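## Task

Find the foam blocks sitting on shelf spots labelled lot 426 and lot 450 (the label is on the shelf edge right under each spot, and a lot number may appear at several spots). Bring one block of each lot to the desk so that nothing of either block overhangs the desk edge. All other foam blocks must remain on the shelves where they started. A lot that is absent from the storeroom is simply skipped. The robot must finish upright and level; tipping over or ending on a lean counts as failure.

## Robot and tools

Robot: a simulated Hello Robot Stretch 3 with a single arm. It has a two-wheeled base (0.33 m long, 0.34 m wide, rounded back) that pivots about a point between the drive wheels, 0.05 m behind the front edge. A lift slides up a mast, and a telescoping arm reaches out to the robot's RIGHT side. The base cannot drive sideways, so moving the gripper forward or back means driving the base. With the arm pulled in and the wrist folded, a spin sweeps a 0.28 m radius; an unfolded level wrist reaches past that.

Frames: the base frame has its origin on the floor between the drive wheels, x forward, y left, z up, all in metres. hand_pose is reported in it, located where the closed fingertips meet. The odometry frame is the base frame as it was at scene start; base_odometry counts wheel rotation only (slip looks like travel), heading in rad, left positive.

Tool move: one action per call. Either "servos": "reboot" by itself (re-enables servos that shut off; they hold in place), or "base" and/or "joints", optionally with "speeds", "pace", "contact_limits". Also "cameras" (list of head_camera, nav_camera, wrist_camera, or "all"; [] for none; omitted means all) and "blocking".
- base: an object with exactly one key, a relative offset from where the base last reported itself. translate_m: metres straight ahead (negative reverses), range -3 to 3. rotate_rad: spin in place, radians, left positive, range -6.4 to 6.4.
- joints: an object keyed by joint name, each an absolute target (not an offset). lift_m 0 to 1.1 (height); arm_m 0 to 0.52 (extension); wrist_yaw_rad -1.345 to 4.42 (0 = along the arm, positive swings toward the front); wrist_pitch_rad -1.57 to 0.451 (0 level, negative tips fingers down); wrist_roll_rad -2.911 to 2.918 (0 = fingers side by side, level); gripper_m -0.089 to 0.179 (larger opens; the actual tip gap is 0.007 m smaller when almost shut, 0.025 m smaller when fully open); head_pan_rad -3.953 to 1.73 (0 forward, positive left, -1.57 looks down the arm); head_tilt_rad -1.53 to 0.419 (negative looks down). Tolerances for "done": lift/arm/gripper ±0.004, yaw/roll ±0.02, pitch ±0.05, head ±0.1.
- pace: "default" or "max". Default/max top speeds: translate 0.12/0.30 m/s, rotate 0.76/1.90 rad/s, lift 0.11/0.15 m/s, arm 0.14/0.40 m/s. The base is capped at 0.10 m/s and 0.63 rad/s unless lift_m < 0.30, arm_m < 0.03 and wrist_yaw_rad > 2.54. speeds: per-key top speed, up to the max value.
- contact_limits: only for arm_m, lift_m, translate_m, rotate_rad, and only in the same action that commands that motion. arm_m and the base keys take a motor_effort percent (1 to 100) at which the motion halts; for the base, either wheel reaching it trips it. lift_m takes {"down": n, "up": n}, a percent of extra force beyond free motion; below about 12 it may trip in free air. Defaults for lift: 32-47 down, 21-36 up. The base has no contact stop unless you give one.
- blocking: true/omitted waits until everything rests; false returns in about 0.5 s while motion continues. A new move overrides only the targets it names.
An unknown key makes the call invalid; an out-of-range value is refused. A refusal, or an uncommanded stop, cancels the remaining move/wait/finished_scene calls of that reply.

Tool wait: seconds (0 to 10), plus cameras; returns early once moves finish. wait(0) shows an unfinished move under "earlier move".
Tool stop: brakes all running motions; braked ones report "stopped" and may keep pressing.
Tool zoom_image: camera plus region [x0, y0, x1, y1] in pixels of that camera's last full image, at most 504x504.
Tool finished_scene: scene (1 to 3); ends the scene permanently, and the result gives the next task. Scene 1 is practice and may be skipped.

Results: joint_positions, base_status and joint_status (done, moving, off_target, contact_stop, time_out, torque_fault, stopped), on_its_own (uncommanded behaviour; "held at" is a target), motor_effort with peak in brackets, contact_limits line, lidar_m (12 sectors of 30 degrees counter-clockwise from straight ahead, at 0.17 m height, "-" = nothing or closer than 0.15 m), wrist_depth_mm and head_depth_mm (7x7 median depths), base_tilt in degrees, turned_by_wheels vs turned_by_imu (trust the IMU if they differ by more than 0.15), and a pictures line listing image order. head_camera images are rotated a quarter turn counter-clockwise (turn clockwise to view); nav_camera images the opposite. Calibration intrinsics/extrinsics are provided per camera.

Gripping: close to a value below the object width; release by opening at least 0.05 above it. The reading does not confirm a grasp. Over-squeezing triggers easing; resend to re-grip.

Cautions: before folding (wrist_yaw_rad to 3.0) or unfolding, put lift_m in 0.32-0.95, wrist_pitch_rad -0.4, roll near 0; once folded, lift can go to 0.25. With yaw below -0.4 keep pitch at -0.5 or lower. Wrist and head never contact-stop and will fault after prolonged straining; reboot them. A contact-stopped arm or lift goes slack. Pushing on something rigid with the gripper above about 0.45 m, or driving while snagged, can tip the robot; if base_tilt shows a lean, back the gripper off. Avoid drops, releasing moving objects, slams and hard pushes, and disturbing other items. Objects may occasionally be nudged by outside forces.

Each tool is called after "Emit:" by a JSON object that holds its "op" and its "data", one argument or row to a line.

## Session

Emit:
{"op": "move", "data": {

}}

Scene clock: 0.00 s.
base_odometry: x=+0.000 y=+0.000 heading=+0.000
turned_by_wheels: +0.000
turned_by_imu: +0.000
base_tilt: forward=-0.4 right=-1.1
lidar_m: 0.85 0.77 0.78 0.96 1.18 1.17 1.57 1.48 1.13 1.38 3.09 1.31
head_depth_mm: 1628 2082 1363 1355 1345 1333 1320 / 1646 1263 1202 1194 1186 1177 1169 / 1653 1078 1069 1065 1057 1046 1041 / 1590 971 965 961 951 949 944 / 1470 888 878 874 872 868 868 / 828 813 810 804 800 796 794 / 756 752 750 744 740 738 734
base_status: not commanded
joint_positions: lift_m=+0.306 arm_m=+0.001 wrist_yaw_rad=+2.853 wrist_pitch_rad=-0.337 wrist_roll_rad=+0.000 gripper_m=+0.037 head_pan_rad=+0.000 head_tilt_rad=-0.004
joint_status: not commanded
measured_speeds: all 0
motor_effort: left_wheel=+0.0 right_wheel=+0.8 lift_m=+26.8 arm_m=-5.6 wrist_yaw_rad=-1.4 wrist_pitch_rad=+2.0 wrist_roll_rad=+0.0 gripper_m=+0.4 head_pan_rad=-0.4 head_tilt_rad=+7.6
hand_pose: x=+0.0453 y=+0.0786 z=+0.3376 quat_wxyz=(+0.218, +0.707, +0.017, +0.673) (m; base frame)
wrist_depth_mm: 133 - - - - - - / 136 - - - - - - / 145 - - - - - - / 156 186 872 868 813 - - / 169 181 727 674 666 685 660 / 573 193 126 561 129 573 572 / 499 205 314 500 480 491 494
pictures: head_camera (sideways), nav_camera (sideways), wrist_camera
camera_calibration:
head_camera: T_world_to_cam=[[0.0485605, -0.046266, -0.997748, 1.31414], [0.0559629, 0.997483, -0.04353, 0.0560171], [0.997251, -0.0537231, 0.0510275, -0.116971], [0, 0, 0, 1]] pos_world=[0.0496992, -0.00136005, 1.31959]
nav_camera: T_world_to_cam=[[-0.0226504, 0.0170442, 0.999598, -1.25824], [0.00971052, -0.999804, 0.0172677, 0.0275849], [0.999696, 0.0100977, 0.0224804, -0.0821518], [0, 0, 0, 1]] pos_world=[0.0533594, 0.0498547, 1.25911]
wrist_camera: T_world_to_cam=[[0.968732, -0.247103, -0.0223289, -0.0102512], [-0.145362, -0.492322, -0.858189, 0.367545], [0.201068, 0.834601, -0.512847, 0.26461], [0, 0, 0, 1]] pos_world=[0.0101531, -0.0424262, 0.450899]

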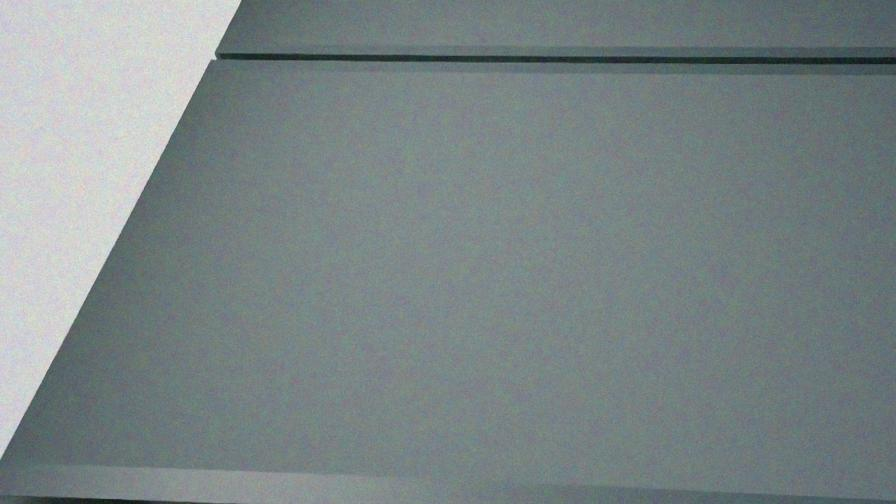

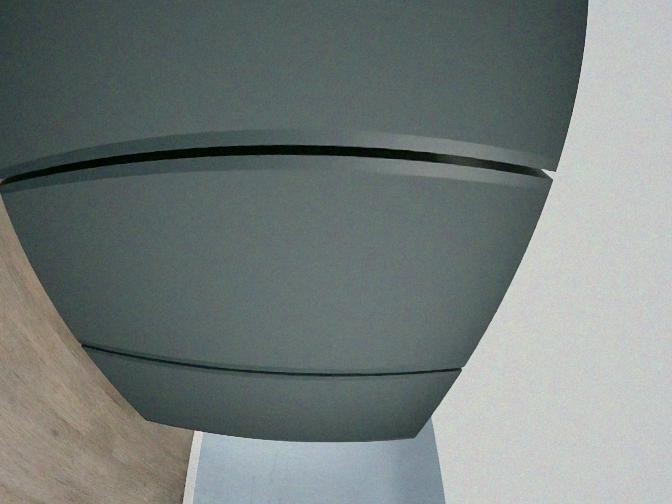

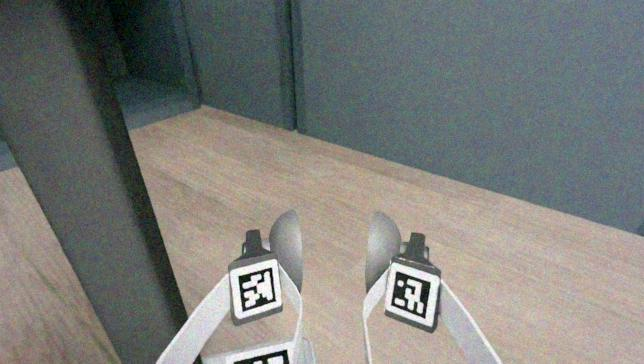

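Emit:
{"op": "move", "data": {
  "joints": {"head_pan_rad":1.5,"head_tilt_rad":-0.25},
  "pace": "max",
  "cameras": ["head_camera","nav_camera"]
}}

Emit:
{"op": "move", "data": {
  "joints": {"head_pan_rad":-1.9,"head_tilt_rad":-0.25},
  "pace": "max",
  "cameras": ["head_camera","nav_camera"]
}}

Emit:
{"op": "move", "data": {
  "joints": {"head_pan_rad":-3.2,"head_tilt_rad":-0.25},
  "pace": "max",
  "cameras": ["head_camera","nav_camera"]
}}

Scene clock: 8.30 s.
move: done
base_odometry: x=+0.000 y=+0.000 heading=+0.000
turned_by_wheels: +0.000
turned_by_imu: +0.000
base_tilt: forward=-0.3 right=-1.2
lidar_m: 0.85 0.77 0.78 0.96 1.18 1.16 1.57 1.48 1.13 1.38 3.10 1.31
head_depth_mm: 756 769 789 809 827 845 871 / 826 847 870 891 915 942 965 / 920 947 975 1001 1026 1051 1090 / 1030 1055 1093 1123 1165 1200 1244 / 1175 1203 1249 1299 1349 1404 1465 / 1237 1271 1311 1366 1457 1487 1500 / 1437 1470 1534 1544 1652 1472 1515
base_status: not commanded
joint_positions: lift_m=+0.306 arm_m=+0.001 wrist_yaw_rad=+2.853 wrist_pitch_rad=-0.337 wrist_roll_rad=+0.000 gripper_m=+0.037 head_pan_rad=+1.540 head_tilt_rad=-0.249
joint_status: all done
measured_speeds: translate_m=+0.000 rotate_rad=+0.000 lift_m=+0.000 arm_m=+0.000 wrist_yaw_rad=+0.000 wrist_pitch_rad=+0.000 wrist_roll_rad=+0.000 head_pan_rad=-0.024 head_tilt_rad=+0.000
motor_effort: left_wheel=-0.2(0.8) right_wheel=+0.5(0.9) lift_m=+26.5(27.1) arm_m=-12.8(13.0) wrist_yaw_rad=-0.5(1.9) wrist_pitch_rad=+2.0(2.1) wrist_roll_rad=-0.2(0.3) gripper_m=+0.1(0.9) head_pan_rad=-3.0(4.5) head_tilt_rad=-2.5(8.5)
hand_pose: x=+0.0453 y=+0.0786 z=+0.3376 quat_wxyz=(+0.218, +0.707, +0.017, +0.673) (m; base frame)
wrist_depth_mm: 134 - - - - - - / 136 - - - - - - / 144 - - - - - - / 156 185 882 868 821 - - / 169 181 728 671 663 689 652 / 570 193 126 565 128 575 564 / 503 205 313 495 481 494 487
pictures: head_camera (sideways), nav_camera (sideways)
camera_calibration:
head_camera: T_world_to_cam=[[0.0402225, -0.196551, -0.979668, 1.29034], [-0.995636, 0.0747489, -0.055875, 0.0784064], [0.0842114, 0.97764, -0.192686, 0.205843], [0, 0, 0, 1]] pos_world=[0.00882906, 0.0465159, 1.30815]
nav_camera: T_world_to_cam=[[-0.0101412, 0.221284, 0.975157, -1.22625], [0.999743, -0.0175178, 0.014372, 0.0253673], [0.0202629, 0.975052, -0.221049, 0.240766], [0, 0, 0, 1]] pos_world=[-0.0426751, 0.0370336, 1.24864]

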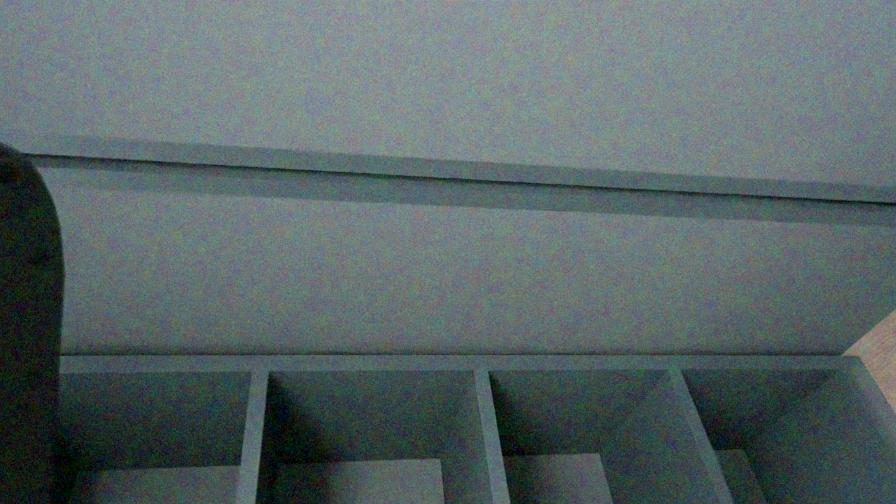

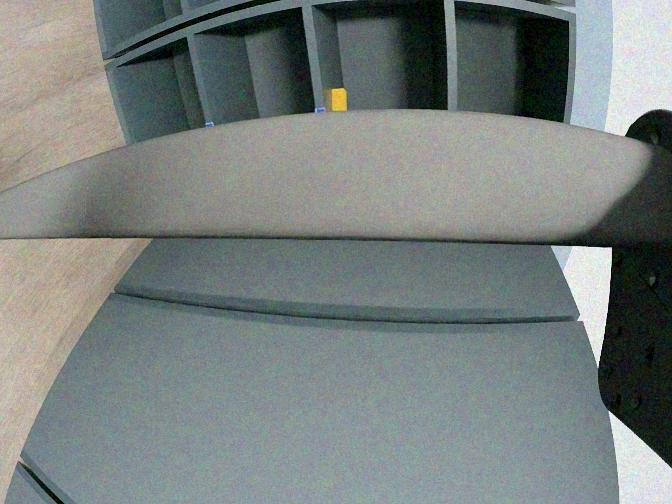

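Scene clock: 11.03 s.
move: done
base_odometry: x=+0.000 y=+0.000 heading=+0.000
turned_by_wheels: +0.000
turned_by_imu: +0.000
base_tilt: forward=-0.4 right=-1.3
lidar_m: 0.84 0.77 0.78 0.96 1.17 1.16 1.57 1.48 1.13 1.37 3.10 1.31
head_depth_mm: 1325 1363 1397 1437 1485 1537 1546 / 1394 1441 1482 1531 1532 1612 1629 / 1480 1517 1571 1639 1493 1097 1481 / 1573 1631 1693 1735 1471 978 1574 / 1661 1729 1809 1856 1465 1027 1613 / 1805 1879 1950 2030 1447 1134 1612 / 1931 2028 2101 2183 1430 1924 1549
base_status: not commanded
joint_positions: lift_m=+0.306 arm_m=+0.001 wrist_yaw_rad=+2.853 wrist_pitch_rad=-0.337 wrist_roll_rad=+0.000 gripper_m=+0.037 head_pan_rad=-1.908 head_tilt_rad=-0.250
joint_status: all done
measured_speeds: translate_m=+0.000 rotate_rad=+0.000 lift_m=+0.000 arm_m=+0.000 wrist_yaw_rad=+0.000 wrist_pitch_rad=+0.000 wrist_roll_rad=+0.000 head_pan_rad=+0.024 head_tilt_rad=+0.000
motor_effort: left_wheel=+0.1(0.6) right_wheel=+0.2(1.5) lift_m=+26.5(27.4) arm_m=-12.0(12.9) wrist_yaw_rad=-0.3(2.2) wrist_pitch_rad=+2.1(2.1) wrist_roll_rad=-0.2(0.3) gripper_m=+0.8(1.2) head_pan_rad=+3.3(5.1) head_tilt_rad=-2.5(6.9)
hand_pose: x=+0.0453 y=+0.0786 z=+0.3376 quat_wxyz=(+0.218, +0.707, +0.017, +0.673) (m; base frame)
wrist_depth_mm: 133 - - - - - - / 137 - - - - - - / 144 - - - - - - / 156 186 878 881 831 - - / 169 180 724 661 665 689 660 / 571 193 126 560 129 578 570 / 500 205 315 495 486 497 493
pictures: head_camera (sideways), nav_camera (sideways)
camera_calibration:
head_camera: T_world_to_cam=[[0.0212089, 0.200275, -0.97951, 1.29029], [0.926794, -0.371392, -0.0558691, 0.0667577], [-0.374972, -0.906619, -0.19349, 0.209677], [0, 0, 0, 1]] pos_world=[-0.0106133, -0.0435219, 1.30815]
nav_camera: T_world_to_cam=[[-0.057292, -0.214806, 0.974975, -1.22564], [-0.947963, 0.318056, 0.0143693, 0.0372439], [-0.313183, -0.923417, -0.22185, 0.243863], [0, 0, 0, 1]] pos_world=[0.04146, -0.0499345, 1.24854]

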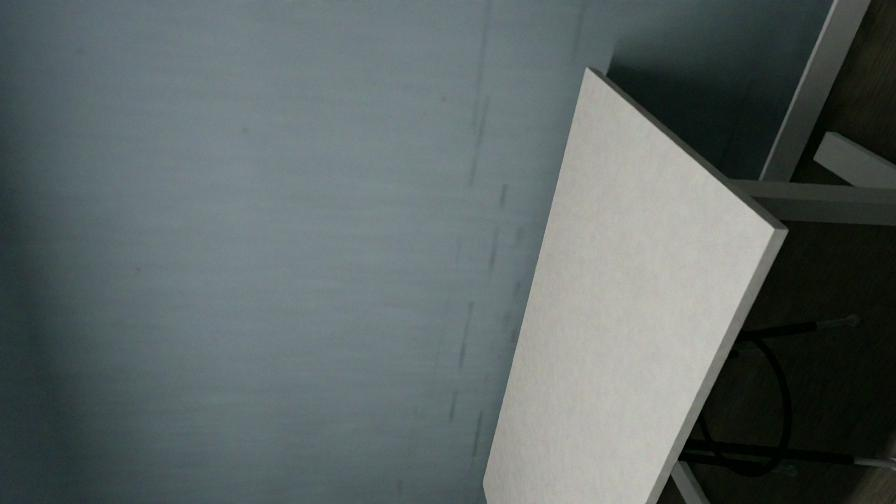

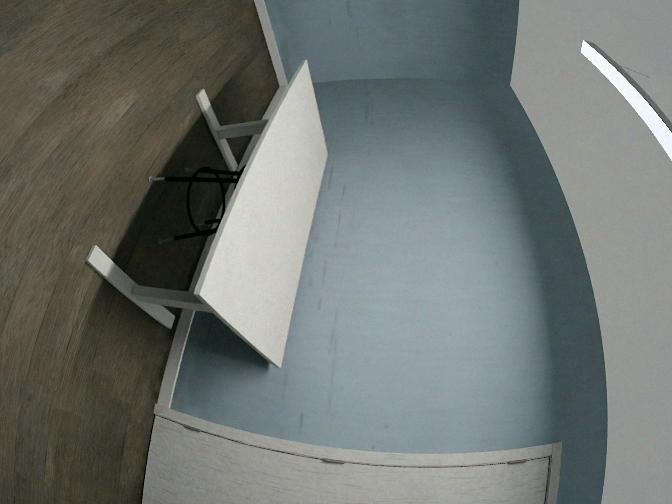

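Scene clock: 12.00 s.
move: done
base_odometry: x=+0.000 y=+0.000 heading=+0.000
turned_by_wheels: +0.000
turned_by_imu: +0.000
base_tilt: forward=-0.2 right=-1.3
lidar_m: 0.84 0.77 0.78 0.96 1.17 1.16 1.57 1.48 1.13 1.38 3.10 1.31
head_depth_mm: 1322 1579 1600 1604 1690 1424 1560 / 1418 1681 1741 1743 1824 1810 1541 / 1483 1531 1593 1660 1722 1830 1569 / 1862 1915 1975 2058 2128 1970 1615 / 1696 1768 1840 1927 1996 2022 1615 / 1552 1613 1665 1725 1808 1872 1595 / 1420 1463 1498 1560 1613 1675 1607
base_status: not commanded
joint_positions: lift_m=+0.306 arm_m=+0.001 wrist_yaw_rad=+2.853 wrist_pitch_rad=-0.337 wrist_roll_rad=+0.000 gripper_m=+0.037 head_pan_rad=-3.235 head_tilt_rad=-0.250
joint_status: all done
measured_speeds: all 0
motor_effort: left_wheel=-0.1(0.5) right_wheel=+0.3(1.3) lift_m=+26.7(26.9) arm_m=-12.1(12.8) wrist_yaw_rad=+0.8(1.6) wrist_pitch_rad=+2.1(2.1) wrist_roll_rad=+0.0(0.3) gripper_m=+0.3(0.9) head_pan_rad=+3.3(6.1) head_tilt_rad=-2.5(6.1)
hand_pose: x=+0.0453 y=+0.0786 z=+0.3376 quat_wxyz=(+0.218, +0.707, +0.017, +0.673) (m; base frame)
wrist_depth_mm: 134 - - - - - - / 136 - - - - - - / 145 - - - - - - / 156 186 883 868 820 - - / 169 181 735 669 666 687 664 / 571 192 126 559 129 568 570 / 504 204 314 502 483 496 496
pictures: head_camera (sideways), nav_camera (sideways)
camera_calibration:
head_camera: T_world_to_cam=[[0.199882, 0.027734, -0.979427, 1.2891], [-0.136609, -0.989047, -0.0558857, 0.0732299], [-0.97025, 0.144969, -0.193904, 0.213897], [0, 0, 0, 1]] pos_world=[-0.0401303, 0.00566737, 1.30815]
nav_camera: T_world_to_cam=[[-0.222684, 0.00378123, 0.974883, -1.22452], [0.0797339, 0.996713, 0.014347, 0.0310501], [-0.971625, 0.0809261, -0.222254, 0.248437], [0, 0, 0, 1]] pos_world=[-0.0337692, -0.0464229, 1.24853]

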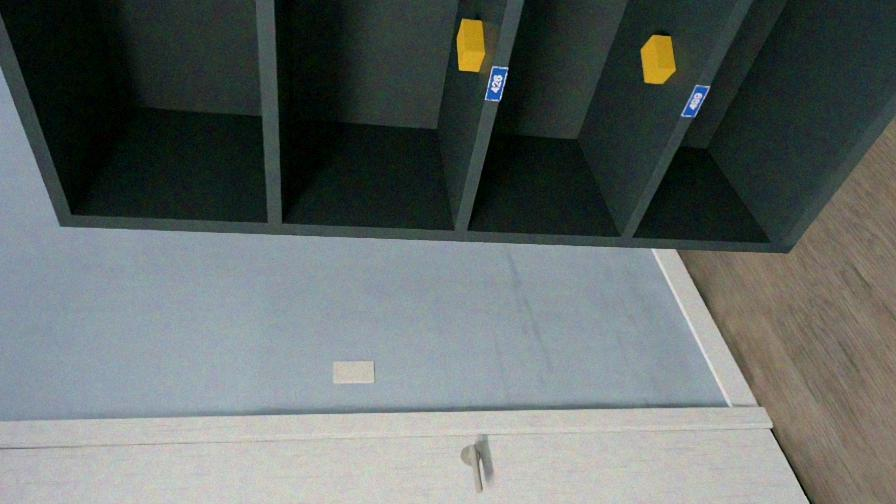

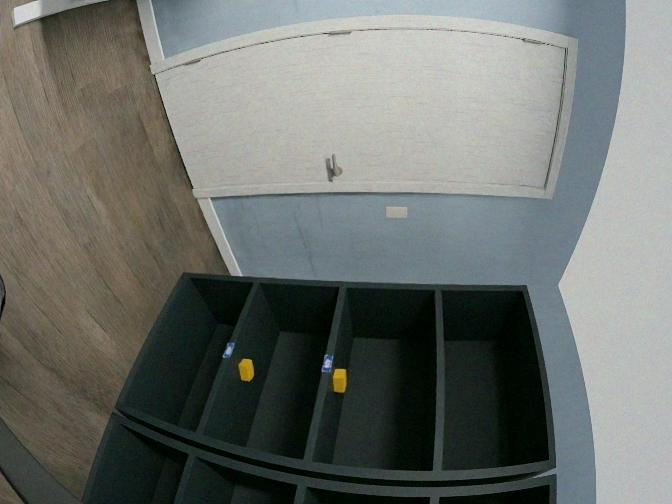

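Emit:
{"op": "move", "data": {
  "joints": {"head_pan_rad":-3.9,"head_tilt_rad":-0.3},
  "pace": "max",
  "cameras": ["head_camera","nav_camera"]
}}

Emit:
{"op": "zoom_image", "data": {
  "camera": "nav_camera",
  "region": [200, 200, 420, 420]
}}

Scene clock: 19.17 s.
move: done
base_odometry: x=+0.000 y=+0.000 heading=+0.000
turned_by_wheels: +0.000
turned_by_imu: +0.000
base_tilt: forward=-0.2 right=-1.3
lidar_m: 0.84 0.77 0.78 0.96 1.17 1.17 1.57 1.48 1.13 1.37 3.08 1.31
head_depth_mm: - - - - - - - / 1378 - - - - - - / 1395 1431 1516 1494 1638 1676 1501 / 1077 1125 1257 1286 1467 1374 1413 / 1373 1110 1540 1272 1508 1374 1445 / 1436 1484 1585 1617 1702 1720 1446 / 1453 1510 1599 1592 1674 1712 1430
base_status: not commanded
joint_positions: lift_m=+0.306 arm_m=+0.001 wrist_yaw_rad=+2.853 wrist_pitch_rad=-0.337 wrist_roll_rad=+0.000 gripper_m=+0.037 head_pan_rad=-3.915 head_tilt_rad=-0.300
joint_status: all done
measured_speeds: all 0
motor_effort: left_wheel=-0.4(0.4) right_wheel=+1.1(1.1) lift_m=+26.5(26.9) arm_m=-12.0(12.6) wrist_yaw_rad=-0.7(1.4) wrist_pitch_rad=+2.1(2.1) wrist_roll_rad=+0.2(0.3) gripper_m=+0.7(1.0) head_pan_rad=-0.7(4.9) head_tilt_rad=-2.6(6.3)
hand_pose: x=+0.0453 y=+0.0786 z=+0.3376 quat_wxyz=(+0.218, +0.707, +0.017, +0.673) (m; base frame)
wrist_depth_mm: 134 - - - - - - / 136 - - - - - - / 144 - - - - - - / 155 186 882 857 828 - - / 170 181 734 671 663 695 660 / 570 193 126 566 129 577 571 / 507 205 313 498 480 492 486
pictures: head_camera (sideways), nav_camera (sideways)
camera_calibration:
head_camera: T_world_to_cam=[[0.207649, -0.138158, -0.968398, 1.27463], [-0.7262, -0.685034, -0.0579845, 0.0795866], [-0.655374, 0.715291, -0.242577, 0.275306], [0, 0, 0, 1]] pos_world=[-0.0264515, 0.0336959, 1.30574]
nav_camera: T_world_to_cam=[[-0.205397, 0.176788, 0.962579, -1.20852], [0.688346, 0.725254, 0.0136794, 0.0281777], [-0.695695, 0.665397, -0.270656, 0.30977], [0, 0, 0, 1]] pos_world=[-0.052115, -0.0129049, 1.24675]

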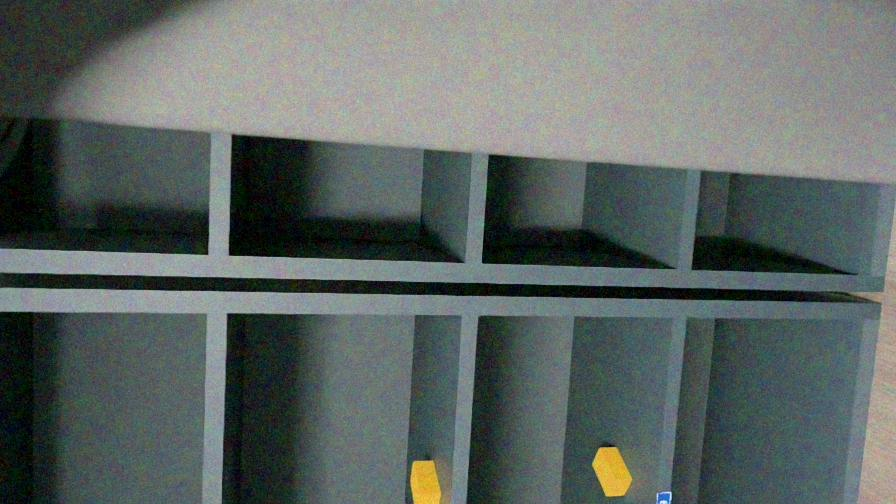

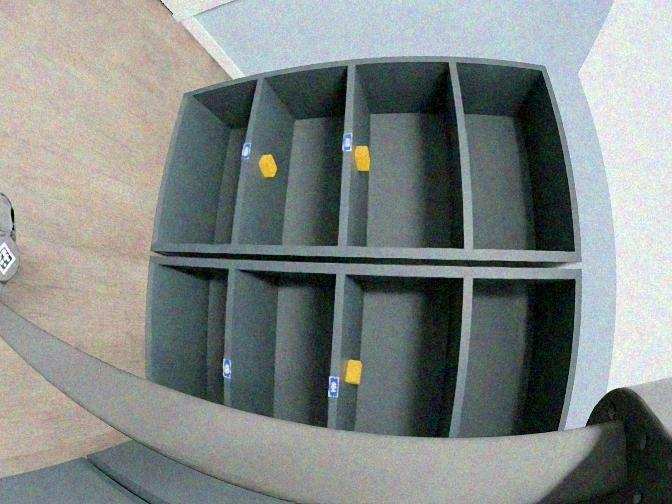

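Scaled by 2.291 from the camera's 672x504 image, which has a finer 792x594 frame.

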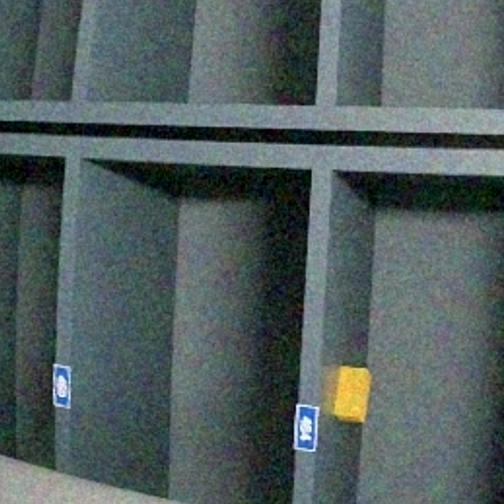

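Emit:
{"op": "zoom_image", "data": {
  "camera": "nav_camera",
  "region": [207, 348, 247, 388]
}}

Emit:
{"op": "zoom_image", "data": {
  "camera": "nav_camera",
  "region": [320, 370, 350, 400]
}}

Scaled by 12.600 from the camera's 672x504 image, which has a finer 792x594 frame.

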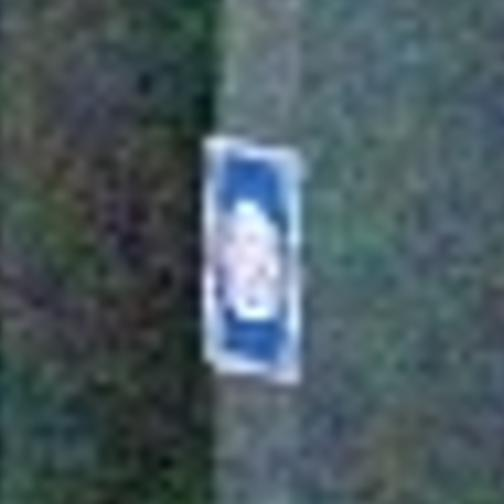

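Scaled by 16.800 from the camera's 672x504 image, which has a finer 792x594 frame.

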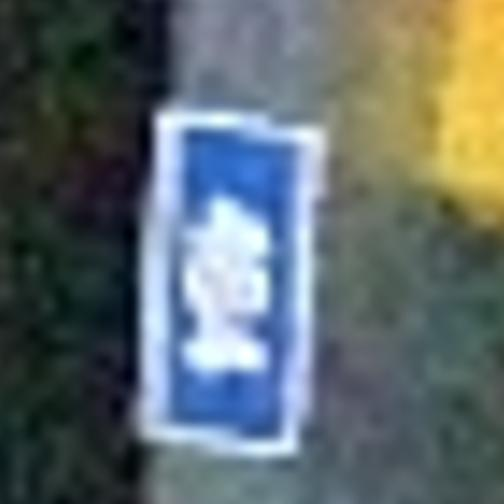

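Emit:
{"op": "move", "data": {
  "base": {"rotate_rad": 2.228},
  "joints": {"lift_m":0.33,"head_pan_rad":0,"head_tilt_rad":-0.35},
  "cameras": ["head_camera"]
}}

Scene clock: 61.57 s.
move: done
base_odometry: x=+0.000 y=+0.000 heading=+2.228
turned_by_wheels: +2.228
turned_by_imu: +2.192
base_tilt: forward=-0.4 right=-1.3
lidar_m: 1.16 1.57 1.56 1.48 1.38 1.33 3.08 1.14 0.82 0.77 0.80 1.06
head_depth_mm: 1384 1439 1553 1541 1538 1590 1452 / 1381 1432 1542 1569 1582 1710 1440 / 1368 1421 1531 1342 1571 1715 1428 / 1366 1420 1519 1510 1562 1697 1420 / 1349 1402 1504 1305 1460 1633 1413 / 963 1025 1081 1166 1307 1346 1388 / 1337 1391 1501 1588 1520 1669 1406
base_status: done
joint_positions: lift_m=+0.330 arm_m=+0.001 wrist_yaw_rad=+2.853 wrist_pitch_rad=-0.338 wrist_roll_rad=+0.000 gripper_m=+0.037 head_pan_rad=+0.001 head_tilt_rad=-0.351
joint_status: all done
measured_speeds: all 0
motor_effort: left_wheel=-8.9(13.1) right_wheel=+9.8(12.5) lift_m=+24.8(32.1) arm_m=-12.4(13.1) wrist_yaw_rad=-0.9(1.8) wrist_pitch_rad=+2.1(2.3) wrist_roll_rad=+0.3(0.4) gripper_m=+0.4(1.2) head_pan_rad=-2.8(5.1) head_tilt_rad=-1.0(6.3)
hand_pose: x=+0.0453 y=+0.0786 z=+0.3611 quat_wxyz=(+0.218, +0.707, +0.018, +0.673) (m; base frame)
wrist_depth_mm: 133 - - - - - - / 136 - - - - - - / 145 - - - - - - / 155 186 926 896 914 904 881 / 169 181 765 706 701 725 719 / 598 193 126 598 128 604 596 / 533 205 508 520 505 519 513
pictures: head_camera (sideways)
camera_calibration:
head_camera: T_world_to_cam=[[-0.293746, -0.0465889, -0.954748, 1.25979], [0.0368544, 0.997517, -0.0600149, 0.077515], [0.955173, -0.0528158, -0.291299, 0.328915], [0, 0, 0, 1]] pos_world=[0.0530306, -0.00125844, 1.30325]

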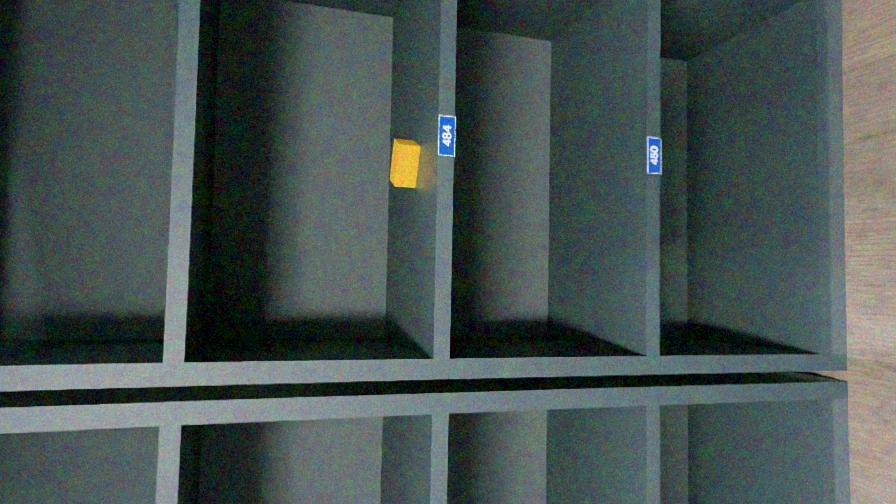

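Emit:
{"op": "move", "data": {
  "base": {"translate_m": 0.57},
  "contact_limits": {"translate_m":35},
  "cameras": []
}}

Emit:
{"op": "move", "data": {
  "base": {"rotate_rad": 1.571},
  "cameras": []
}}

Emit:
{"op": "move", "data": {
  "base": {"translate_m": 0.64},
  "joints": {"lift_m":0.9,"head_pan_rad":-1.57,"head_tilt_rad":-0.4},
  "contact_limits": {"translate_m":35},
  "cameras": ["head_camera"]
}}

Scene clock: 77.47 s.
move: done
base_odometry: x=-0.348 y=+0.451 heading=+2.228
turned_by_wheels: +0.000
turned_by_imu: +0.000
base_tilt: forward=-0.3 right=-1.2
lidar_m: 0.66 0.61 1.23 1.51 1.51 1.47 3.66 1.12 0.79 0.75 0.77 0.94
head_depth_mm: 866 935 996 1024 702 1143 885 / 860 926 984 1020 695 1131 883 / 857 924 975 1011 690 1120 874 / 851 920 972 1010 683 1119 870 / 516 913 967 1007 676 1114 866 / 528 737 851 862 669 916 824 / 475 510 531 564 604 647 688
base_status: done
joint_positions: lift_m=+0.330 arm_m=+0.001 wrist_yaw_rad=+2.853 wrist_pitch_rad=-0.338 wrist_roll_rad=+0.000 gripper_m=+0.037 head_pan_rad=+0.000 head_tilt_rad=-0.350
joint_status: not commanded
measured_speeds: all 0
motor_effort: left_wheel=+5.1(8.9) right_wheel=+4.5(14.4) lift_m=+28.8(30.3) arm_m=-11.4(12.6) wrist_yaw_rad=-0.6(2.2) wrist_pitch_rad=+2.1(2.3) wrist_roll_rad=+0.0(0.3) gripper_m=+0.3(1.0) head_pan_rad=-3.1(3.9) head_tilt_rad=+4.6(5.7)
contact_limits: translate_m 35 (maximum 100)
hand_pose: x=+0.0453 y=+0.0786 z=+0.3611 quat_wxyz=(+0.218, +0.707, +0.018, +0.673) (m; base frame)
wrist_depth_mm: 133 - - - - - - / 136 - - - - - - / 145 - - - - - - / 156 186 938 921 917 - - / 170 181 767 704 702 727 - / 600 193 126 594 128 603 584 / 530 205 511 525 507 519 518
pictures: none
No camera images: "cameras" was empty.

Scene clock: 81.07 s.
move: done
base_odometry: x=-0.348 y=+0.451 heading=-2.485
turned_by_wheels: +1.571
turned_by_imu: +1.545
base_tilt: forward=-0.3 right=-0.9
lidar_m: 1.51 1.55 1.47 3.65 1.13 0.79 0.75 0.77 0.93 0.71 0.61 1.23
head_depth_mm: 1326 1404 1483 1568 1681 1768 1373 / 1308 1392 1473 1563 1679 1762 1477 / 1292 1370 1448 1542 1644 1745 1471 / 1289 1350 1431 1536 1629 1715 1474 / 1271 1344 1428 1511 1612 1706 1451 / 1260 1336 1423 1496 1614 1697 1452 / 1263 1331 1403 1492 1588 1673 1441
base_status: done
joint_positions: lift_m=+0.330 arm_m=+0.001 wrist_yaw_rad=+2.853 wrist_pitch_rad=-0.338 wrist_roll_rad=+0.000 gripper_m=+0.037 head_pan_rad=+0.000 head_tilt_rad=-0.350
joint_status: not commanded
measured_speeds: all 0
motor_effort: left_wheel=-9.5(12.8) right_wheel=+8.4(12.9) lift_m=+29.2(29.6) arm_m=-12.2(13.0) wrist_yaw_rad=+0.8(1.8) wrist_pitch_rad=+2.1(2.3) wrist_roll_rad=-0.2(0.3) gripper_m=+0.8(1.1) head_pan_rad=-2.7(3.6) head_tilt_rad=+5.2(5.8)
hand_pose: x=+0.0453 y=+0.0786 z=+0.3611 quat_wxyz=(+0.218, +0.707, +0.018, +0.673) (m; base frame)
wrist_depth_mm: 133 - - - - - - / 137 - - - - - - / 145 - - - - - - / 156 187 918 914 915 891 896 / 170 181 779 698 709 715 716 / 602 193 126 587 128 608 595 / 531 205 509 523 507 523 515
pictures: none
No camera images: "cameras" was empty.

Scene clock: 88.60 s.
move: done
base_odometry: x=-0.855 y=+0.061 heading=-2.485
turned_by_wheels: +0.000
turned_by_imu: +0.001
base_tilt: forward=-0.2 right=-1.1
lidar_m: 0.88 0.90 1.14 1.63 2.07 1.46 1.38 1.42 0.68 1.01 0.72 0.91
head_depth_mm: 490 896 943 880 671 920 849 / 499 907 969 945 666 1065 846 / 508 904 962 934 661 1061 836 / 460 900 954 920 655 1055 831 / 469 887 952 907 648 1043 828 / 479 884 941 896 642 1037 825 / 490 877 937 882 637 1035 822
base_status: done
joint_positions: lift_m=+0.900 arm_m=+0.001 wrist_yaw_rad=+2.853 wrist_pitch_rad=-0.338 wrist_roll_rad=+0.000 gripper_m=+0.037 head_pan_rad=-1.570 head_tilt_rad=-0.400
joint_status: all done
measured_speeds: all 0
motor_effort: left_wheel=+5.4(8.9) right_wheel=+4.3(13.8) lift_m=+24.0(33.6) arm_m=-9.8(12.9) wrist_yaw_rad=-0.8(2.1) wrist_pitch_rad=+2.2(2.3) wrist_roll_rad=+0.2(0.4) gripper_m=+1.0(1.0) head_pan_rad=+3.6(5.5) head_tilt_rad=-3.2(7.2)
contact_limits: translate_m 35 (maximum 100)
hand_pose: x=+0.0453 y=+0.0785 z=+0.9310 quat_wxyz=(+0.218, +0.707, +0.018, +0.673) (m; base frame)
wrist_depth_mm: 134 - - - - - - / 136 - - - - - - / 145 - - - - - - / 156 186 - - - - - / 172 181 - - - - - / - 193 126 - 129 - - / - 205 - - - - -
pictures: head_camera (sideways)
camera_calibration:
head_camera: T_world_to_cam=[[-0.0466041, 0.340316, -0.939156, 1.23801], [0.997511, -0.0339513, -0.0618026, 0.0739797], [-0.052918, -0.939698, -0.337887, 0.39572], [0, 0, 0, 1]] pos_world=[0.00484122, -0.0469439, 1.30096]

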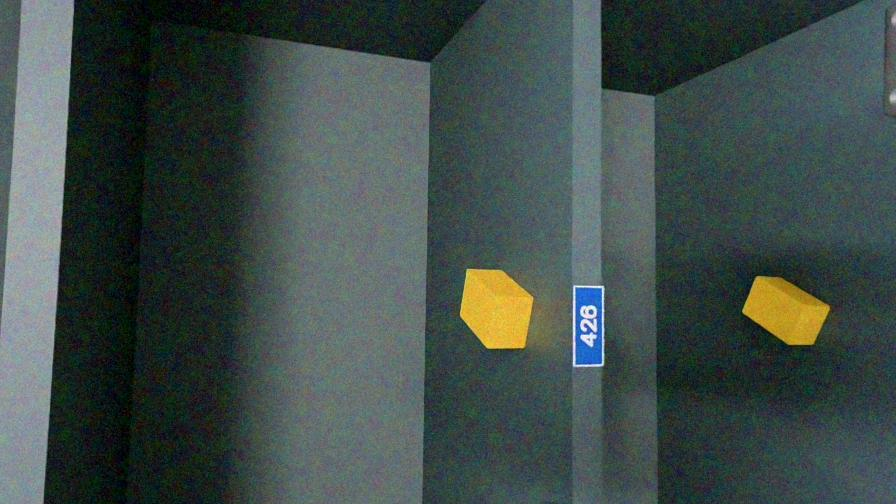

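Emit:
{"op": "move", "data": {
  "base": {"translate_m": 0.05},
  "joints": {"wrist_pitch_rad":-0.4},
  "contact_limits": {"translate_m":35},
  "cameras": []
}}

Emit:
{"op": "move", "data": {
  "joints": {"wrist_yaw_rad":0},
  "cameras": []
}}

Emit:
{"op": "move", "data": {
  "joints": {"lift_m":1.06,"gripper_m":0.179},
  "cameras": ["wrist_camera","head_camera"]
}}

Scene clock: 101.67 s.
move: done
base_odometry: x=-0.894 y=+0.030 heading=-2.485
turned_by_wheels: +0.000
turned_by_imu: +0.000
base_tilt: forward=-0.3 right=-1.2
lidar_m: 0.83 0.85 1.13 1.50 2.15 1.51 1.44 1.47 0.71 1.01 0.69 0.86
head_depth_mm: 489 912 963 945 673 996 850 / 497 905 971 942 666 1067 844 / 503 897 963 932 660 1062 838 / 459 894 954 921 653 1049 835 / 468 890 947 907 648 1049 834 / 477 880 943 896 643 1045 827 / 488 877 939 884 637 1035 825
base_status: done
joint_positions: lift_m=+0.900 arm_m=+0.001 wrist_yaw_rad=+2.853 wrist_pitch_rad=-0.412 wrist_roll_rad=+0.000 gripper_m=+0.037 head_pan_rad=-1.570 head_tilt_rad=-0.400
joint_status: all done
measured_speeds: all 0
motor_effort: left_wheel=+5.9(10.1) right_wheel=+5.4(9.2) lift_m=+26.8(27.7) arm_m=-8.5(9.6) wrist_yaw_rad=+0.0(1.9) wrist_pitch_rad=+1.7(2.3) wrist_roll_rad=-0.1(0.3) gripper_m=+0.7(0.9) head_pan_rad=+3.1(4.1) head_tilt_rad=-3.7(4.2)
contact_limits: translate_m 35 (maximum 100)
hand_pose: x=+0.0428 y=+0.0703 z=+0.9140 quat_wxyz=(+0.243, +0.705, +0.044, +0.664) (m; base frame)
wrist_depth_mm: 133 - - - - - - / 138 - - - - - - / 150 - - - - - - / 164 182 - - - - - / - 191 - - - - - / - 207 126 - 129 - - / - - - - - - -
pictures: none
No camera images: "cameras" was empty.

Scene clock: 104.10 s.
move: done
base_odometry: x=-0.894 y=+0.030 heading=-2.485
turned_by_wheels: +0.000
turned_by_imu: +0.000
base_tilt: forward=-0.2 right=-1.2
lidar_m: 0.83 0.85 1.13 1.50 2.16 1.51 1.43 1.47 0.71 1.01 0.69 0.86
head_depth_mm: 488 914 964 942 674 994 852 / 496 906 971 944 667 1068 846 / 504 895 961 933 660 1061 890 / 459 891 951 921 654 1050 881 / 468 886 947 909 647 1051 827 / 477 882 943 901 644 1044 828 / 488 874 937 885 640 1039 825
base_status: not commanded
joint_positions: lift_m=+0.900 arm_m=+0.001 wrist_yaw_rad=+0.003 wrist_pitch_rad=-0.412 wrist_roll_rad=+0.000 gripper_m=+0.037 head_pan_rad=-1.570 head_tilt_rad=-0.400
joint_status: all done
measured_speeds: all 0
motor_effort: left_wheel=+5.5(6.3) right_wheel=+4.9(6.0) lift_m=+28.7(29.2) arm_m=-7.5(9.2) wrist_yaw_rad=-3.0(6.8) wrist_pitch_rad=+1.7(1.9) wrist_roll_rad=+0.1(0.3) gripper_m=+0.5(1.1) head_pan_rad=+3.0(4.1) head_tilt_rad=-3.9(4.5)
contact_limits: translate_m 35 (maximum 100)
hand_pose: x=-0.0208 y=-0.3707 z=+0.9140 quat_wxyz=(+0.693, +0.146, -0.692, -0.144) (m; base frame)
wrist_depth_mm: - - - 283 - - - / - - - - - 761 - / - - - - - - - / - - - - - - - / - - - 152 151 680 - / - - 126 - 126 - - / - - 108 - - - -
pictures: none
No camera images: "cameras" was empty.

Scene clock: 106.40 s.
move: done
base_odometry: x=-0.894 y=+0.030 heading=-2.485
turned_by_wheels: +0.000
turned_by_imu: +0.000
base_tilt: forward=-0.2 right=-1.2
lidar_m: 0.83 0.85 1.12 1.49 2.15 1.51 1.44 1.47 0.71 1.01 0.69 0.86
head_depth_mm: 489 912 968 - - - - / 497 906 968 1018 - - - / 504 898 959 1011 - - - / 458 894 956 998 - - 809 / 467 886 948 906 648 980 828 / 477 880 939 898 590 1003 829 / 488 877 935 881 636 1037 823
base_status: not commanded
joint_positions: lift_m=+1.060 arm_m=+0.001 wrist_yaw_rad=+0.003 wrist_pitch_rad=-0.413 wrist_roll_rad=+0.000 gripper_m=+0.179 head_pan_rad=-1.570 head_tilt_rad=-0.400
joint_status: all done
measured_speeds: all 0
motor_effort: left_wheel=+5.4(6.3) right_wheel=+5.1(6.1) lift_m=+29.5(33.4) arm_m=-6.6(8.2) wrist_yaw_rad=-2.9(4.3) wrist_pitch_rad=+1.9(2.1) wrist_roll_rad=+0.2(0.3) gripper_m=+0.5(83.1) head_pan_rad=+3.5(4.1) head_tilt_rad=-3.8(4.6)
contact_limits: translate_m 35 (maximum 100)
hand_pose: x=-0.0209 y=-0.3706 z=+1.0738 quat_wxyz=(+0.693, +0.146, -0.691, -0.144) (m; base frame)
wrist_depth_mm: - - - - - 689 - / - - - - - - - / - - - - - - - / - - - 380 - - - / - 143 - - - 882 - / - 126 - - - - - / - - - - - - 105
pictures: head_camera (sideways), wrist_camera
camera_calibration:
head_camera: T_world_to_cam=[[-0.0466041, 0.340316, -0.939156, 1.23801], [0.997511, -0.0339513, -0.0618026, 0.0739797], [-0.052918, -0.939698, -0.337887, 0.39572], [0, 0, 0, 1]] pos_world=[0.00484122, -0.0469439, 1.30096]
wrist_camera: T_world_to_cam=[[-0.998888, -0.0398468, -0.0252128, -0.00190479], [-0.00239845, 0.57694, -0.816783, 1.1233], [0.0470925, -0.815814, -0.576394, 0.483735], [0, 0, 0, 1]] pos_world=[-0.0219888, -0.253512, 1.19626]

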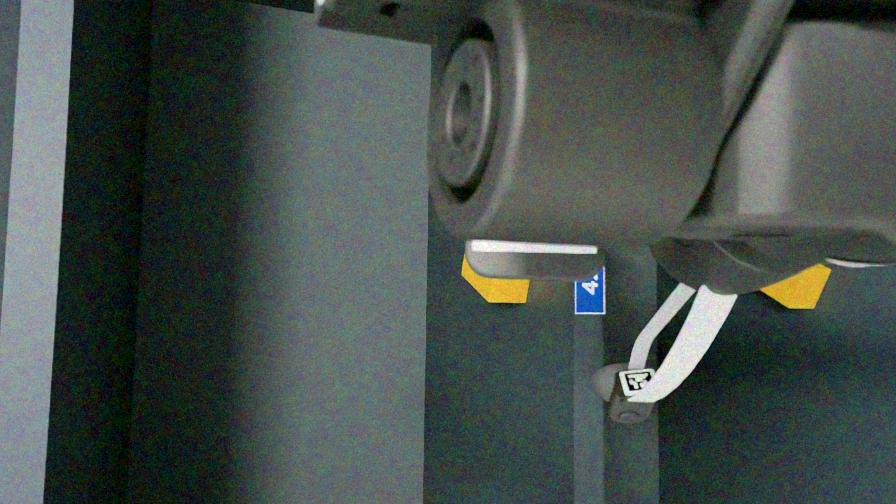

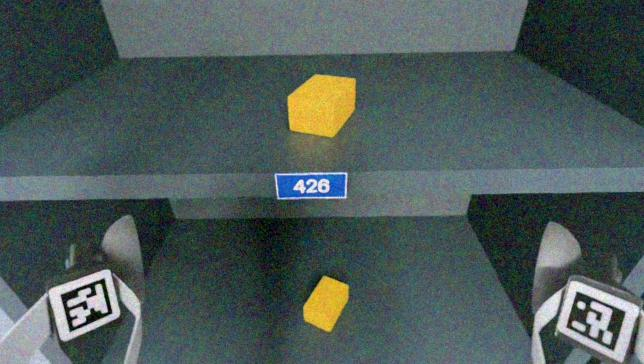

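Emit:
{"op": "zoom_image", "data": {
  "camera": "wrist_camera",
  "region": [270, 60, 380, 150]
}}

Scaled by 4.582.

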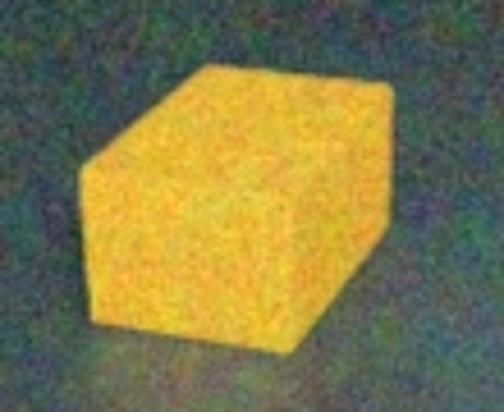

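Emit:
{"op": "move", "data": {
  "base": {"translate_m": 0.126},
  "joints": {"wrist_yaw_rad":-0.331},
  "contact_limits": {"translate_m":35},
  "cameras": []
}}

Emit:
{"op": "move", "data": {
  "joints": {"arm_m":0.24},
  "contact_limits": {"arm_m":30},
  "cameras": []
}}

Emit:
{"op": "move", "data": {
  "joints": {"lift_m":1.0},
  "speeds": {"lift_m":0.05},
  "contact_limits": {"lift_m":{"down":15}},
  "cameras": ["wrist_camera"]
}}

Scene clock: 142.70 s.
move: done
base_odometry: x=-0.994 y=-0.046 heading=-2.485
turned_by_wheels: +0.000
turned_by_imu: +0.001
base_tilt: forward=-0.4 right=-1.2
lidar_m: 0.70 0.72 0.98 1.10 2.33 1.64 1.56 0.83 0.79 1.00 0.62 0.73
head_depth_mm: 487 905 960 - - - - / 497 899 961 1011 - - - / 453 892 958 1003 - - - / 457 887 949 986 585 1011 - / 466 883 939 915 650 1047 830 / 476 877 933 895 644 1041 828 / 485 865 913 833 639 969 826
base_status: done
joint_positions: lift_m=+1.060 arm_m=+0.001 wrist_yaw_rad=-0.328 wrist_pitch_rad=-0.413 wrist_roll_rad=+0.000 gripper_m=+0.179 head_pan_rad=-1.570 head_tilt_rad=-0.400
joint_status: all done
measured_speeds: all 0
motor_effort: left_wheel=+0.4(9.7) right_wheel=+10.8(12.8) lift_m=+26.9(30.0) arm_m=-5.6(6.8) wrist_yaw_rad=-2.1(4.8) wrist_pitch_rad=+2.0(2.1) wrist_roll_rad=+0.0(0.3) gripper_m=+1.0(1.1) head_pan_rad=+3.1(3.9) head_tilt_rad=-3.7(4.4)
contact_limits: translate_m 35 (maximum 100)
hand_pose: x=-0.0940 y=-0.3585 z=+1.0738 quat_wxyz=(+0.659, +0.030, -0.706, -0.256) (m; base frame)
wrist_depth_mm: - - - - - - - / - - - - - - - / - - - - - - - / - - - - - - - / - 143 - - 955 - - / - 126 - - - 773 - / - - - - - - 105
pictures: none
No camera images: "cameras" was empty.

Scene clock: 145.70 s.
move: done
base_odometry: x=-0.994 y=-0.046 heading=-2.485
turned_by_wheels: +0.000
turned_by_imu: +0.000
base_tilt: forward=-0.3 right=-1.1
lidar_m: 0.70 0.72 0.98 1.09 2.33 1.65 1.56 0.83 0.79 1.00 0.62 0.73
head_depth_mm: 489 908 - 889 675 1073 850 / 496 897 316 307 667 1068 841 / 451 892 319 301 623 1056 836 / 458 887 921 336 653 1055 835 / 466 881 940 907 648 1047 831 / 475 876 939 898 645 1040 827 / 487 865 913 832 638 966 826
base_status: not commanded
joint_positions: lift_m=+1.060 arm_m=+0.240 wrist_yaw_rad=-0.328 wrist_pitch_rad=-0.413 wrist_roll_rad=+0.000 gripper_m=+0.179 head_pan_rad=-1.570 head_tilt_rad=-0.400
joint_status: all done
measured_speeds: all 0
motor_effort: left_wheel=+0.3(0.9) right_wheel=+10.4(11.4) lift_m=+24.1(27.4) arm_m=+13.1(14.0) wrist_yaw_rad=-3.2(4.1) wrist_pitch_rad=+2.0(2.1) wrist_roll_rad=+0.4(0.4) gripper_m=+0.4(1.2) head_pan_rad=+3.7(3.9) head_tilt_rad=-2.6(4.0)
contact_limits: arm_m 30 (drawing in: default 31, maximum 55; extending or still: default 39, maximum 69); translate_m 35 (maximum 100)
hand_pose: x=-0.0941 y=-0.5979 z=+1.0738 quat_wxyz=(+0.659, +0.030, -0.706, -0.257) (m; base frame)
wrist_depth_mm: - - - - - 604 - / - - - - - - - / - - - - - - - / - - - - - - - / - 142 - - - - - / - 126 - - - - - / - - - - - - 105
pictures: none
No camera images: "cameras" was empty.

Scene clock: 147.43 s.
move: done
base_odometry: x=-0.994 y=-0.046 heading=-2.485
turned_by_wheels: +0.000
turned_by_imu: +0.000
base_tilt: forward=-0.3 right=-1.2
lidar_m: 0.70 0.72 0.98 1.09 2.33 1.64 1.56 0.83 0.79 1.00 0.62 0.73
head_depth_mm: 488 906 967 296 1147 1074 846 / 497 901 960 332 573 1070 845 / 451 896 949 334 319 1061 839 / 458 886 947 364 355 1052 834 / 466 883 940 910 648 1048 832 / 476 875 935 895 641 1043 825 / 487 862 910 832 637 963 825
base_status: not commanded
joint_positions: lift_m=+1.000 arm_m=+0.240 wrist_yaw_rad=-0.328 wrist_pitch_rad=-0.413 wrist_roll_rad=+0.000 gripper_m=+0.179 head_pan_rad=-1.570 head_tilt_rad=-0.400
joint_status: all done
measured_speeds: all 0
motor_effort: left_wheel=+0.7(0.8) right_wheel=+9.9(11.2) lift_m=+23.6(26.0) arm_m=+11.7(13.0) wrist_yaw_rad=-1.3(4.5) wrist_pitch_rad=+2.0(2.1) wrist_roll_rad=-0.2(0.4) gripper_m=+0.7(1.2) head_pan_rad=+3.3(3.8) head_tilt_rad=-3.7(4.1)
contact_limits: arm_m 30 (drawing in: default 31, maximum 55; extending or still: default 39, maximum 69); lift_m down 15 (down: maximum 72; up: maximum 65); translate_m 35 (maximum 100)
hand_pose: x=-0.0941 y=-0.5979 z=+1.0138 quat_wxyz=(+0.659, +0.030, -0.706, -0.257) (m; base frame)
wrist_depth_mm: - - - - - - - / - - - - - - - / - - - - - - - / - - - - - - - / - 142 - - - - - / - 140 171 170 169 168 - / 147 151 153 153 160 - 105
pictures: wrist_camera
camera_calibration:
wrist_camera: T_world_to_cam=[[-0.957544, 0.287189, -0.0251269, 0.113747], [0.185329, 0.546464, -0.816719, 1.20465], [-0.220822, -0.786701, -0.576488, 0.259407], [0, 0, 0, 1]] pos_world=[-0.0570548, -0.486889, 1.13626]

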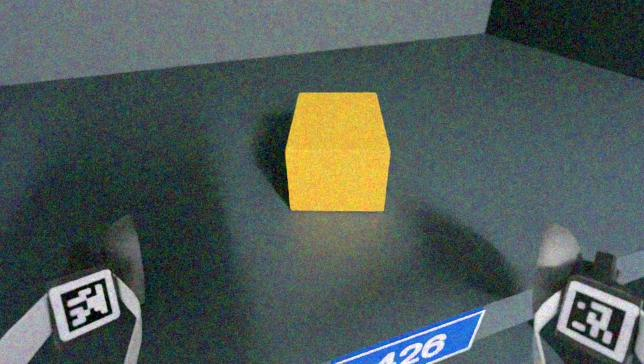

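Emit:
{"op": "move", "data": {
  "base": {"translate_m": -0.032},
  "joints": {"arm_m":0.337,"lift_m":1.003},
  "speeds": {"translate_m":0.02,"arm_m":0.06},
  "contact_limits": {"arm_m":30,"translate_m":35},
  "cameras": ["wrist_camera"]
}}

Scene clock: 164.87 s.
move: done
base_odometry: x=-0.969 y=-0.027 heading=-2.485
turned_by_wheels: +0.000
turned_by_imu: +0.000
base_tilt: forward=-0.2 right=-1.4
lidar_m: 0.74 0.75 1.02 1.10 2.28 1.61 1.53 0.82 0.77 1.00 0.63 0.76
head_depth_mm: 488 905 964 347 673 1074 845 / 496 902 951 408 665 1067 845 / 453 890 936 410 628 1062 839 / 457 889 946 442 618 1046 831 / 466 882 945 911 649 1049 830 / 476 877 936 898 644 1045 827 / 486 874 921 890 637 1000 824
base_status: done
joint_positions: lift_m=+1.003 arm_m=+0.337 wrist_yaw_rad=-0.328 wrist_pitch_rad=-0.413 wrist_roll_rad=+0.000 gripper_m=+0.179 head_pan_rad=-1.570 head_tilt_rad=-0.400
joint_status: all done
measured_speeds: all 0
motor_effort: left_wheel=-5.3(9.8) right_wheel=-7.0(9.2) lift_m=+29.6(32.9) arm_m=+13.0(14.5) wrist_yaw_rad=-3.4(4.3) wrist_pitch_rad=+2.0(2.1) wrist_roll_rad=+0.4(0.4) gripper_m=+0.9(1.2) head_pan_rad=+2.8(3.8) head_tilt_rad=-3.0(4.0)
contact_limits: arm_m 30 (drawing in: default 31, maximum 55; extending or still: default 39, maximum 69); translate_m 35 (maximum 100)
hand_pose: x=-0.0941 y=-0.6949 z=+1.0168 quat_wxyz=(+0.659, +0.030, -0.706, -0.257) (m; base frame)
wrist_depth_mm: 335 - - - - 504 - / - - - - - - - / - - - - - - - / - - - 176 - - - / - 142 - 145 150 - - / - 139 - 124 127 167 - / 150 153 153 125 131 154 107
pictures: wrist_camera
camera_calibration:
wrist_camera: T_world_to_cam=[[-0.957527, 0.287241, -0.0252058, 0.141801], [0.18542, 0.546437, -0.816717, 1.26009], [-0.220821, -0.786702, -0.576488, 0.184826], [0, 0, 0, 1]] pos_world=[-0.0570549, -0.583889, 1.13926]

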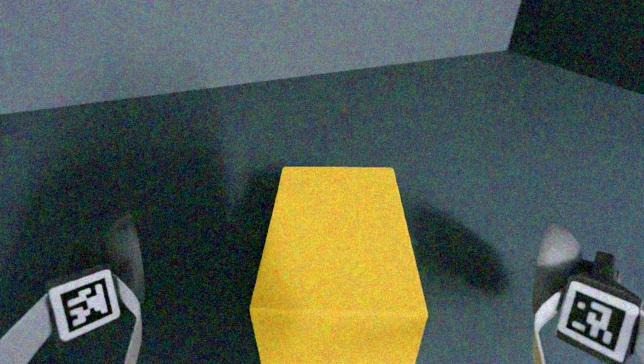

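Emit:
{"op": "move", "data": {
  "joints": {"gripper_m":0.05},
  "cameras": []
}}

Emit:
{"op": "move", "data": {
  "joints": {"gripper_m":0.0},
  "cameras": ["wrist_camera"]
}}

Emit:
{"op": "move", "data": {
  "joints": {"lift_m":1.03},
  "speeds": {"lift_m":0.02},
  "cameras": ["wrist_camera"]
}}

Scene clock: 182.13 s.
move: done
base_odometry: x=-0.969 y=-0.027 heading=-2.485
turned_by_wheels: +0.000
turned_by_imu: +0.000
base_tilt: forward=-0.3 right=-1.4
lidar_m: 0.74 0.75 1.02 1.10 2.28 1.61 1.53 0.82 0.77 1.00 0.63 0.76
head_depth_mm: 487 906 966 346 675 1071 849 / 497 900 944 408 669 1064 845 / 453 892 939 411 626 1052 839 / 457 884 943 443 618 1057 836 / 466 888 940 912 650 1045 831 / 477 876 942 898 643 1040 826 / 487 872 926 885 638 1000 823
base_status: not commanded
joint_positions: lift_m=+1.003 arm_m=+0.337 wrist_yaw_rad=-0.328 wrist_pitch_rad=-0.413 wrist_roll_rad=+0.000 gripper_m=+0.051 head_pan_rad=-1.570 head_tilt_rad=-0.400
joint_status: all done
measured_speeds: all 0
motor_effort: left_wheel=-5.3(5.9) right_wheel=-7.6(8.2) lift_m=+27.8(29.0) arm_m=+12.0(12.6) wrist_yaw_rad=-2.7(4.1) wrist_pitch_rad=+2.0(2.1) wrist_roll_rad=-0.2(0.3) gripper_m=-11.4(82.0) head_pan_rad=+2.6(3.9) head_tilt_rad=-2.9(3.6)
contact_limits: arm_m 30 (drawing in: default 31, maximum 55; extending or still: default 39, maximum 69); translate_m 35 (maximum 100)
hand_pose: x=-0.0941 y=-0.6949 z=+1.0168 quat_wxyz=(+0.659, +0.030, -0.706, -0.257) (m; base frame)
wrist_depth_mm: 333 - - - - 507 - / - - - - - - - / - - - - - - - / - - - 176 - - - / - - 151 145 150 - - / - - 130 124 127 123 171 / 158 149 130 125 130 121 154
pictures: none
No camera images: "cameras" was empty.

Scene clock: 183.17 s.
move: done
base_odometry: x=-0.969 y=-0.027 heading=-2.485
turned_by_wheels: +0.000
turned_by_imu: +0.000
base_tilt: forward=-0.3 right=-1.2
lidar_m: 0.74 0.76 1.02 1.10 2.29 1.61 1.53 0.82 0.77 1.00 0.63 0.76
head_depth_mm: 489 911 969 346 672 1075 846 / 496 900 944 408 667 1069 842 / 453 894 934 411 629 1062 837 / 458 889 944 443 617 1054 836 / 466 883 942 913 649 1044 829 / 476 880 938 898 643 1042 827 / 486 874 923 888 638 1001 823
base_status: not commanded
joint_positions: lift_m=+1.003 arm_m=+0.337 wrist_yaw_rad=-0.328 wrist_pitch_rad=-0.413 wrist_roll_rad=+0.000 gripper_m=+0.001 head_pan_rad=-1.570 head_tilt_rad=-0.400
joint_status: all done
measured_speeds: all 0
motor_effort: left_wheel=-5.3(5.8) right_wheel=-7.4(7.8) lift_m=+27.6(28.3) arm_m=+11.8(12.3) wrist_yaw_rad=-2.6(4.2) wrist_pitch_rad=+2.0(2.1) wrist_roll_rad=+0.0(0.3) gripper_m=-29.3(99.3) head_pan_rad=+2.8(3.8) head_tilt_rad=-3.0(4.0)
contact_limits: arm_m 30 (drawing in: default 31, maximum 55; extending or still: default 39, maximum 69); translate_m 35 (maximum 100)
hand_pose: x=-0.0941 y=-0.6949 z=+1.0168 quat_wxyz=(+0.659, +0.030, -0.706, -0.257) (m; base frame)
wrist_depth_mm: 334 - - - - 512 - / - - - - - - - / - - - - - - - / - - - 176 - - - / - - 150 145 149 - - / - - 130 124 126 167 171 / 158 149 149 126 130 147 154
pictures: wrist_camera
camera_calibration:
wrist_camera: T_world_to_cam=[[-0.957505, 0.287317, -0.0251512, 0.141785], [0.185417, 0.546422, -0.816727, 1.2601], [-0.220916, -0.786684, -0.576476, 0.184816], [0, 0, 0, 1]] pos_world=[-0.0570547, -0.583889, 1.13926]

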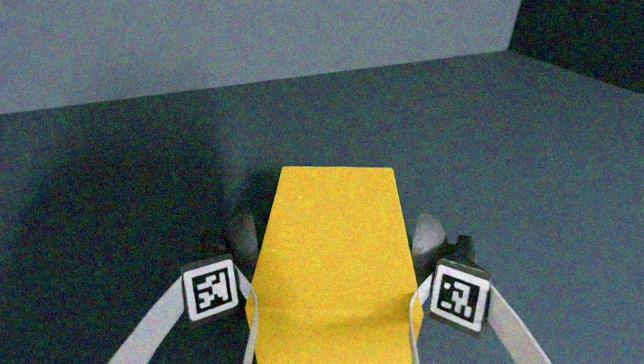

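Scene clock: 184.90 s.
move: done
base_odometry: x=-0.969 y=-0.027 heading=-2.485
turned_by_wheels: +0.000
turned_by_imu: +0.000
base_tilt: forward=-0.4 right=-1.3
lidar_m: 0.74 0.75 1.02 1.10 2.28 1.60 1.53 0.82 0.77 1.00 0.63 0.76
head_depth_mm: 487 903 956 - 676 1070 848 / 496 901 934 817 668 1068 842 / 453 897 416 404 661 1065 836 / 457 887 933 445 654 1051 834 / 466 881 943 915 648 1046 831 / 475 879 935 899 643 1041 827 / 487 871 924 886 638 1002 828
base_status: not commanded
joint_positions: lift_m=+1.030 arm_m=+0.337 wrist_yaw_rad=-0.328 wrist_pitch_rad=-0.414 wrist_roll_rad=+0.000 gripper_m=+0.004 head_pan_rad=-1.570 head_tilt_rad=-0.400
joint_status: all done
measured_speeds: all 0
motor_effort: left_wheel=-5.1(5.8) right_wheel=-6.6(8.2) lift_m=+29.0(32.6) arm_m=+11.6(12.4) wrist_yaw_rad=-3.4(4.2) wrist_pitch_rad=+2.1(2.2) wrist_roll_rad=+0.1(0.4) gripper_m=-12.5(29.3) head_pan_rad=+3.5(3.7) head_tilt_rad=-2.2(3.5)
contact_limits: arm_m 30 (drawing in: default 31, maximum 55; extending or still: default 39, maximum 69); translate_m 35 (maximum 100)
hand_pose: x=-0.0941 y=-0.6948 z=+1.0436 quat_wxyz=(+0.659, +0.030, -0.706, -0.257) (m; base frame)
wrist_depth_mm: 336 - - - - 505 - / - - - - - - - / - - - - - - - / - - - 173 - - - / - - 151 147 149 - - / - - 129 124 126 - - / - - 125 125 121 108 -
pictures: wrist_camera
camera_calibration:
wrist_camera: T_world_to_cam=[[-0.957509, 0.287297, -0.0252351, 0.14255], [0.185618, 0.546928, -0.816343, 1.28201], [-0.220731, -0.78634, -0.577016, 0.201222], [0, 0, 0, 1]] pos_world=[-0.0570551, -0.58389, 1.16626]

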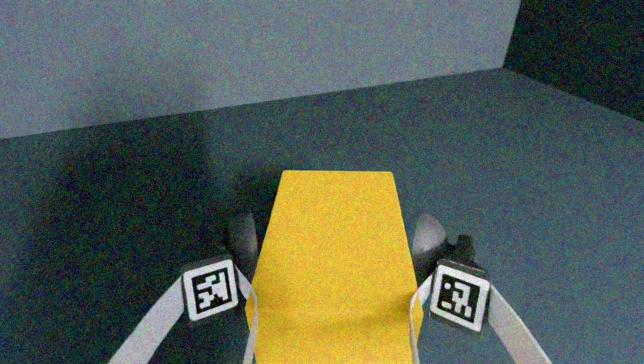

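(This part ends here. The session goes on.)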